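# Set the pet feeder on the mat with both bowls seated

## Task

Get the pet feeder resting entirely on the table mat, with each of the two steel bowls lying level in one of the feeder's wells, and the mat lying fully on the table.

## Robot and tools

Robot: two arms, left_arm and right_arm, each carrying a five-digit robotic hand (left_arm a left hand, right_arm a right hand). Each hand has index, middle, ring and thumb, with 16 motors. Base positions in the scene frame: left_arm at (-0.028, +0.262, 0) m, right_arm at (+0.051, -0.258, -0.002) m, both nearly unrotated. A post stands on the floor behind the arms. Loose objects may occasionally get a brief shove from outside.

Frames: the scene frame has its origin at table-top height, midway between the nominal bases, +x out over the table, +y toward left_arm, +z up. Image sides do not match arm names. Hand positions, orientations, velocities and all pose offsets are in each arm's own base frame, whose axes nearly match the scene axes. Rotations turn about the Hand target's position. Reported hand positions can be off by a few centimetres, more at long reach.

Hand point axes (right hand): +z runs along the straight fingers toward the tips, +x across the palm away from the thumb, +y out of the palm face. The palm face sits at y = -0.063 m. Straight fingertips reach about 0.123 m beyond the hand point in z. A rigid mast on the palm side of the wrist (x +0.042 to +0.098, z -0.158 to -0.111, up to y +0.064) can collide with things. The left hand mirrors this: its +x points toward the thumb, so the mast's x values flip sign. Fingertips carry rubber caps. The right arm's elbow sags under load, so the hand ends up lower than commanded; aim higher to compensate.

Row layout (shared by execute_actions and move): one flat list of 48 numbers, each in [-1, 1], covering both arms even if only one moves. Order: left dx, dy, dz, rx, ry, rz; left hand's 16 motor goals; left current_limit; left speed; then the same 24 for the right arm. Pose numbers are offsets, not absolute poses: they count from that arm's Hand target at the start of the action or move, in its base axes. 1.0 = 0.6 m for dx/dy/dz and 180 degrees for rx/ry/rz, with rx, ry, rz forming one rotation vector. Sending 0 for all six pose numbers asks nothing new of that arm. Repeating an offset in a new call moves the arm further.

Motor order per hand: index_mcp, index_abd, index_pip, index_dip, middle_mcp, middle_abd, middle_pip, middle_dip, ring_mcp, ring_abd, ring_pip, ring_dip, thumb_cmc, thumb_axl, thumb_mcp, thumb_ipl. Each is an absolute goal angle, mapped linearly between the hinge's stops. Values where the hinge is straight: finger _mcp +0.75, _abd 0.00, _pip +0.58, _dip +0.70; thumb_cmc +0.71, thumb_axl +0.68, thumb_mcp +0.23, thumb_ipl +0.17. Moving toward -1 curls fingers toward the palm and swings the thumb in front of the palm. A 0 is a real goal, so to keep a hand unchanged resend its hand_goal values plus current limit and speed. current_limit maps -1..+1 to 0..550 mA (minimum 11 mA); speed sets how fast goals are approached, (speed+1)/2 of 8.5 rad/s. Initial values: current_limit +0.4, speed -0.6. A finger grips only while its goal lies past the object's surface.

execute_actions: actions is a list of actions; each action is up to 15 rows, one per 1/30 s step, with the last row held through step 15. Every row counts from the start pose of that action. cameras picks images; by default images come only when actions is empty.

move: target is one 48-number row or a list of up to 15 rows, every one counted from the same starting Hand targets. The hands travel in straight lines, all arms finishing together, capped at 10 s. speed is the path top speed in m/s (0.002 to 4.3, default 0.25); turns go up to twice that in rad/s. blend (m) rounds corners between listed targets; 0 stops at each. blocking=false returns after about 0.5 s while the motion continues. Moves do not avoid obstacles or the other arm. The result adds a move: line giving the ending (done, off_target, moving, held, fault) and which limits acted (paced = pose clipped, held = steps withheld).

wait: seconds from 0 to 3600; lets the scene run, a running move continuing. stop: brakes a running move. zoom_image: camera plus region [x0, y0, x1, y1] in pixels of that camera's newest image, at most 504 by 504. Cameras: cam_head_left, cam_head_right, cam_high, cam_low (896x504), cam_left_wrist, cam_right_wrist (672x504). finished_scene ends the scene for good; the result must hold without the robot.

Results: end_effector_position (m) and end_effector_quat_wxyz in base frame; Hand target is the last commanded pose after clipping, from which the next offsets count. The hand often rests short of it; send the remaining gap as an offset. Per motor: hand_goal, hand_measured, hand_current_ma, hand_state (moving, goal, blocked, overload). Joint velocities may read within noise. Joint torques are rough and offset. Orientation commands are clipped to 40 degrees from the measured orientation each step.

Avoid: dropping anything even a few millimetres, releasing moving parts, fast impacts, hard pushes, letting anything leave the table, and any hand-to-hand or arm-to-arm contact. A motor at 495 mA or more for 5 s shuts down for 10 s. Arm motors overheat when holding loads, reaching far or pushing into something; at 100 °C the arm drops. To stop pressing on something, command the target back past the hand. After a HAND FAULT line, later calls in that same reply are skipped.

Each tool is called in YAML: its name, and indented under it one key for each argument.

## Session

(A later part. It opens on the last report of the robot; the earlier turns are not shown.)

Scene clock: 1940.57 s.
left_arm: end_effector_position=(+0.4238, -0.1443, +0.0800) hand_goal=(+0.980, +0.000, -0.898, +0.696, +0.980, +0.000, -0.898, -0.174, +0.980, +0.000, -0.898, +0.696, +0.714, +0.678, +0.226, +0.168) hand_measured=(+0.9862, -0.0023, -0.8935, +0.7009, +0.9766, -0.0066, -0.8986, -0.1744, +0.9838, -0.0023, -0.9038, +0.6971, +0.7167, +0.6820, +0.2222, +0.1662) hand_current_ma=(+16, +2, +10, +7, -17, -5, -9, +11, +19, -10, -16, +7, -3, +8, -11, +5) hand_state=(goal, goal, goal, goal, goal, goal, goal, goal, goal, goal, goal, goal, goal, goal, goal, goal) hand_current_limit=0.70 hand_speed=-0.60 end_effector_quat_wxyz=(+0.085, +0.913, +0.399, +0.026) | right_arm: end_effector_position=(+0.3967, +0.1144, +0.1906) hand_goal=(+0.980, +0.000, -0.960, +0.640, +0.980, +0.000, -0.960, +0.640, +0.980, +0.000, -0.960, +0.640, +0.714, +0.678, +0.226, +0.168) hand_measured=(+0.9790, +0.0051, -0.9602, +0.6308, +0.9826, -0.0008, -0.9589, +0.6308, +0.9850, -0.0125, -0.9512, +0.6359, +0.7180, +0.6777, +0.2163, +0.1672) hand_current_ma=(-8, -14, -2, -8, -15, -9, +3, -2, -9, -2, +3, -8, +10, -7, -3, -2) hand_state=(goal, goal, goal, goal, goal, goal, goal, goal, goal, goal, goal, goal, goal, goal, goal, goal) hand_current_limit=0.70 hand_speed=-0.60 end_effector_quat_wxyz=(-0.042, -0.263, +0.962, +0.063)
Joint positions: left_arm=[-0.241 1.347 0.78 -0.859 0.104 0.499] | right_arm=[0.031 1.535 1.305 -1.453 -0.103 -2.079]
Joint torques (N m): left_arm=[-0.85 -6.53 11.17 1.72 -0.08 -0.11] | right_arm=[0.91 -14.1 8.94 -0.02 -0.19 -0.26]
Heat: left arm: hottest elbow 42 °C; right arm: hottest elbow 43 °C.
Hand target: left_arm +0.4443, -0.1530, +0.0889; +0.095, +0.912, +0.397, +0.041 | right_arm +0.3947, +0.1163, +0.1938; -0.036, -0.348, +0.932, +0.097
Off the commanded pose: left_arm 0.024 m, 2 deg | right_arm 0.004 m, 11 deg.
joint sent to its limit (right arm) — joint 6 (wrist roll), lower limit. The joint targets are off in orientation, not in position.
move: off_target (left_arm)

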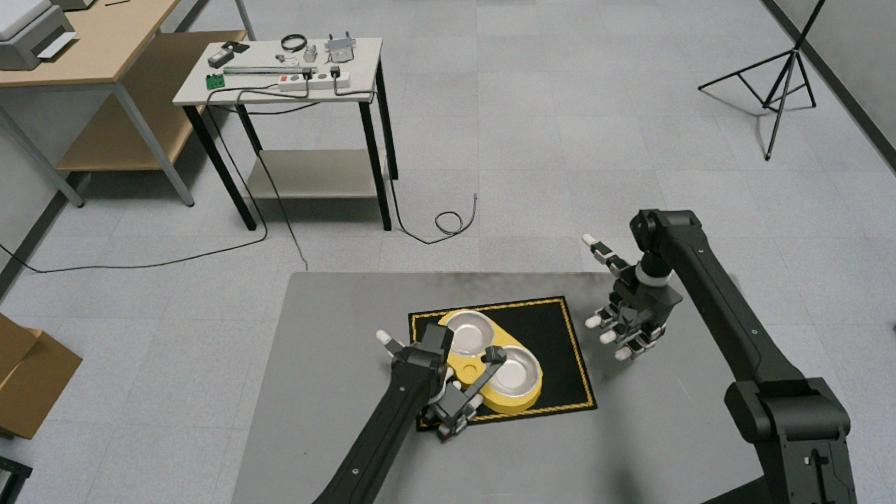

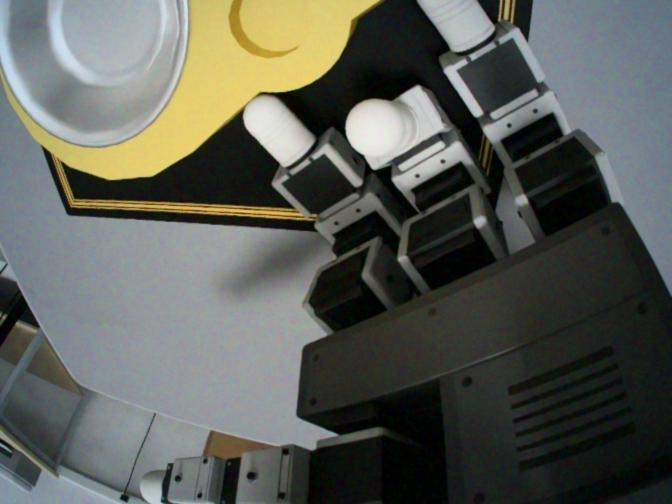

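move:
  target:
    - [-0.11,0.08,0.01,0,0,0,0.98,0,-0.898,0.696,0.98,0,-0.898,-0.174,0.98,0,-0.898,0.696,0.714,0.678,0.226,0.168,0.7,-0.6,0,0,0,0,0,0,0.98,0,-0.96,0.64,0.98,0,-0.96,0.64,0.98,0,-0.96,0.64,0.714,0.678,0.226,0.168,0.7,-0.6]
    - [-0.2,0.2,0.17,0,0,0,0.98,0,-0.898,0.696,0.98,0,-0.898,-0.174,0.98,0,-0.898,0.696,0.714,0.678,0.226,0.168,0.7,-0.6,0,0,0,0,0,0,0.98,0,-0.96,0.64,0.98,0,-0.96,0.64,0.98,0,-0.96,0.64,0.714,0.678,0.226,0.168,0.7,-0.6]
  speed: 0.12
  blend: 0.01
  cameras: ["cam_head_left", "cam_head_right", "cam_high", "cam_low"]

zoom_image:
  camera: "cam_head_left"
  region: [400, 295, 610, 435]

zoom_image:
  camera: "cam_high"
  region: [410, 175, 570, 285]

zoom_image:
  camera: "cam_low"
  region: [440, 215, 600, 295]

Scene clock: 1958.07 s.
left_arm: end_effector_position=(+0.3136, -0.0363, +0.1686) hand_goal=(+0.980, +0.000, -0.898, +0.696, +0.980, +0.000, -0.898, -0.174, +0.980, +0.000, -0.898, +0.696, +0.714, +0.678, +0.226, +0.168) hand_measured=(+0.9850, -0.0023, -0.8935, +0.7009, +0.9826, -0.0066, -0.8986, -0.1731, +0.9838, -0.0023, -0.8961, +0.6996, +0.7167, +0.6820, +0.2212, +0.1662) hand_current_ma=(+18, +10, +13, +10, +2, -6, -5, +6, +17, -4, +15, +12, -3, +4, -11, +2) hand_state=(goal, goal, goal, goal, goal, goal, goal, goal, goal, goal, goal, goal, goal, goal, goal, goal) hand_current_limit=0.70 hand_speed=-0.60 end_effector_quat_wxyz=(+0.088, +0.913, +0.399, +0.023) | right_arm: end_effector_position=(+0.3967, +0.1144, +0.1906) hand_goal=(+0.980, +0.000, -0.960, +0.640, +0.980, +0.000, -0.960, +0.640, +0.980, +0.000, -0.960, +0.640, +0.714, +0.678, +0.226, +0.168) hand_measured=(+0.9790, +0.0036, -0.9615, +0.6295, +0.9838, -0.0023, -0.9602, +0.6308, +0.9838, -0.0140, -0.9525, +0.6346, +0.7180, +0.6777, +0.2173, +0.1681) hand_current_ma=(+5, -8, +2, +10, -14, -8, +1, -20, +0, +11, +6, -6, +5, -8, +0, -3) hand_state=(goal, goal, goal, goal, goal, goal, goal, goal, goal, goal, goal, goal, goal, goal, goal, goal) hand_current_limit=0.70 hand_speed=-0.60 end_effector_quat_wxyz=(-0.042, -0.263, +0.962, +0.063)
Joint positions: left_arm=[0.132 0.891 0.708 -1.294 0.156 0.871] | right_arm=[0.031 1.535 1.305 -1.453 -0.103 -2.079]
Joint torques (N m): left_arm=[0.67 -2.49 12.83 0.25 0.33 0.1] | right_arm=[0.79 -14.21 8.9 -0.05 -0.19 -0.27]
Heat: left arm: hottest elbow 42 °C; right arm: hottest elbow 43 °C.
Hand target: left_arm +0.3243, -0.0331, +0.1908; +0.095, +0.912, +0.397, +0.041 | right_arm +0.3947, +0.1163, +0.1938; -0.036, -0.348, +0.932, +0.097
Off the commanded pose: left_arm 0.025 m, 2 deg | right_arm 0.004 m, 11 deg.
joint sent to its limit (right arm) — joint 6 (wrist roll), lower limit. The joint targets are off in orientation, not in position.
move: off_target (left_arm)

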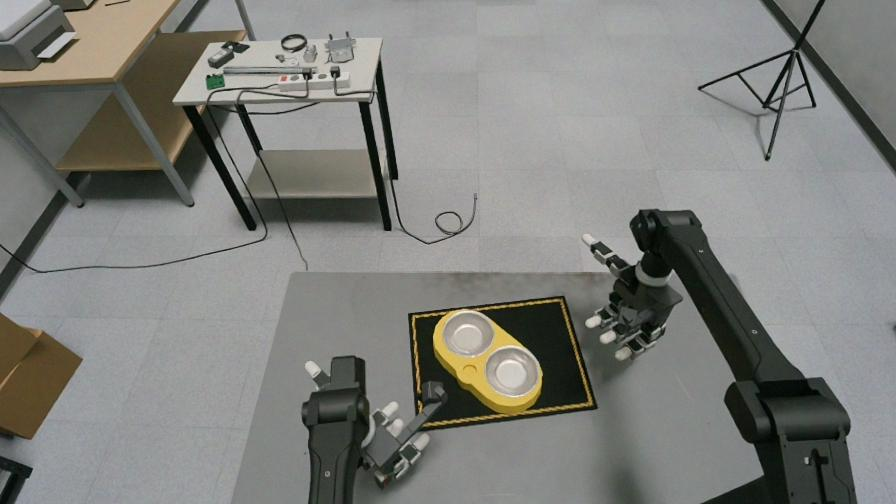

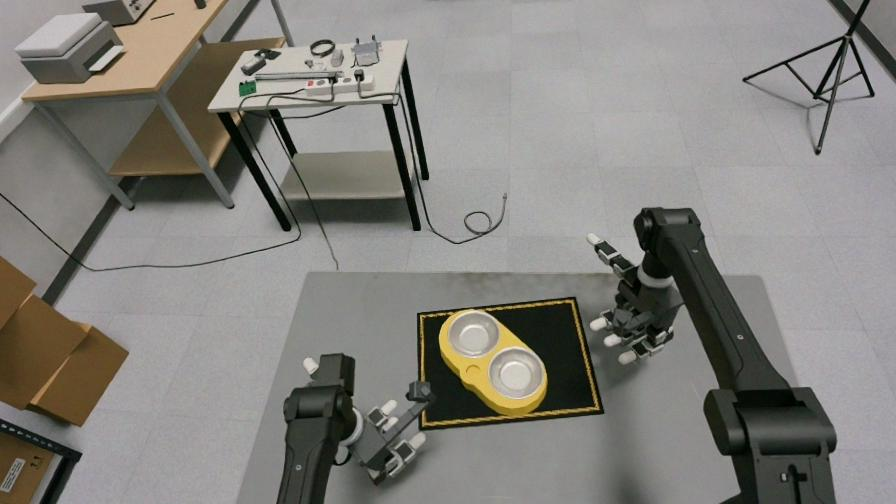

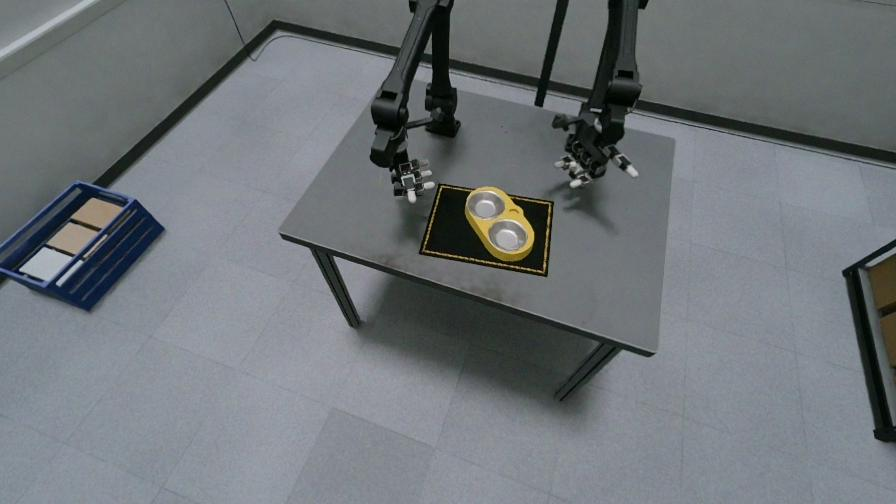

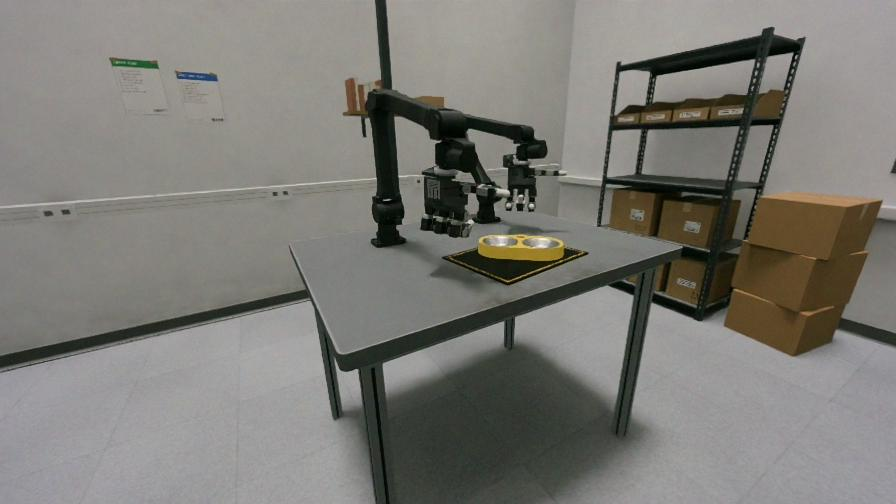

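Scaled by 2.400 from the camera's image (finer frame: 1280x720).

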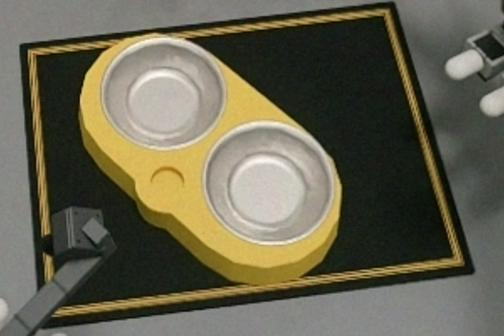

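Scaled by 3.150 from the camera's image (finer frame: 1280x720).

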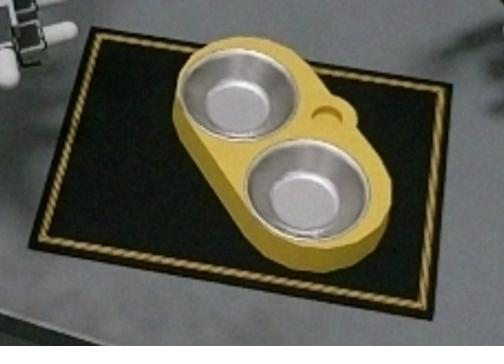

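Scaled by 3.150 from the camera's image (finer frame: 1280x720).

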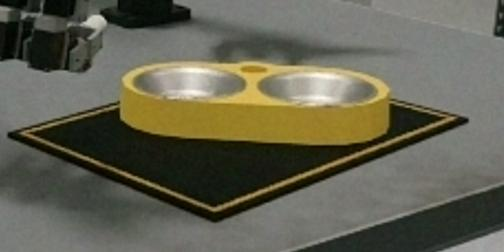

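finished_scene:
  scene: 1

The scene is finished: the task was done.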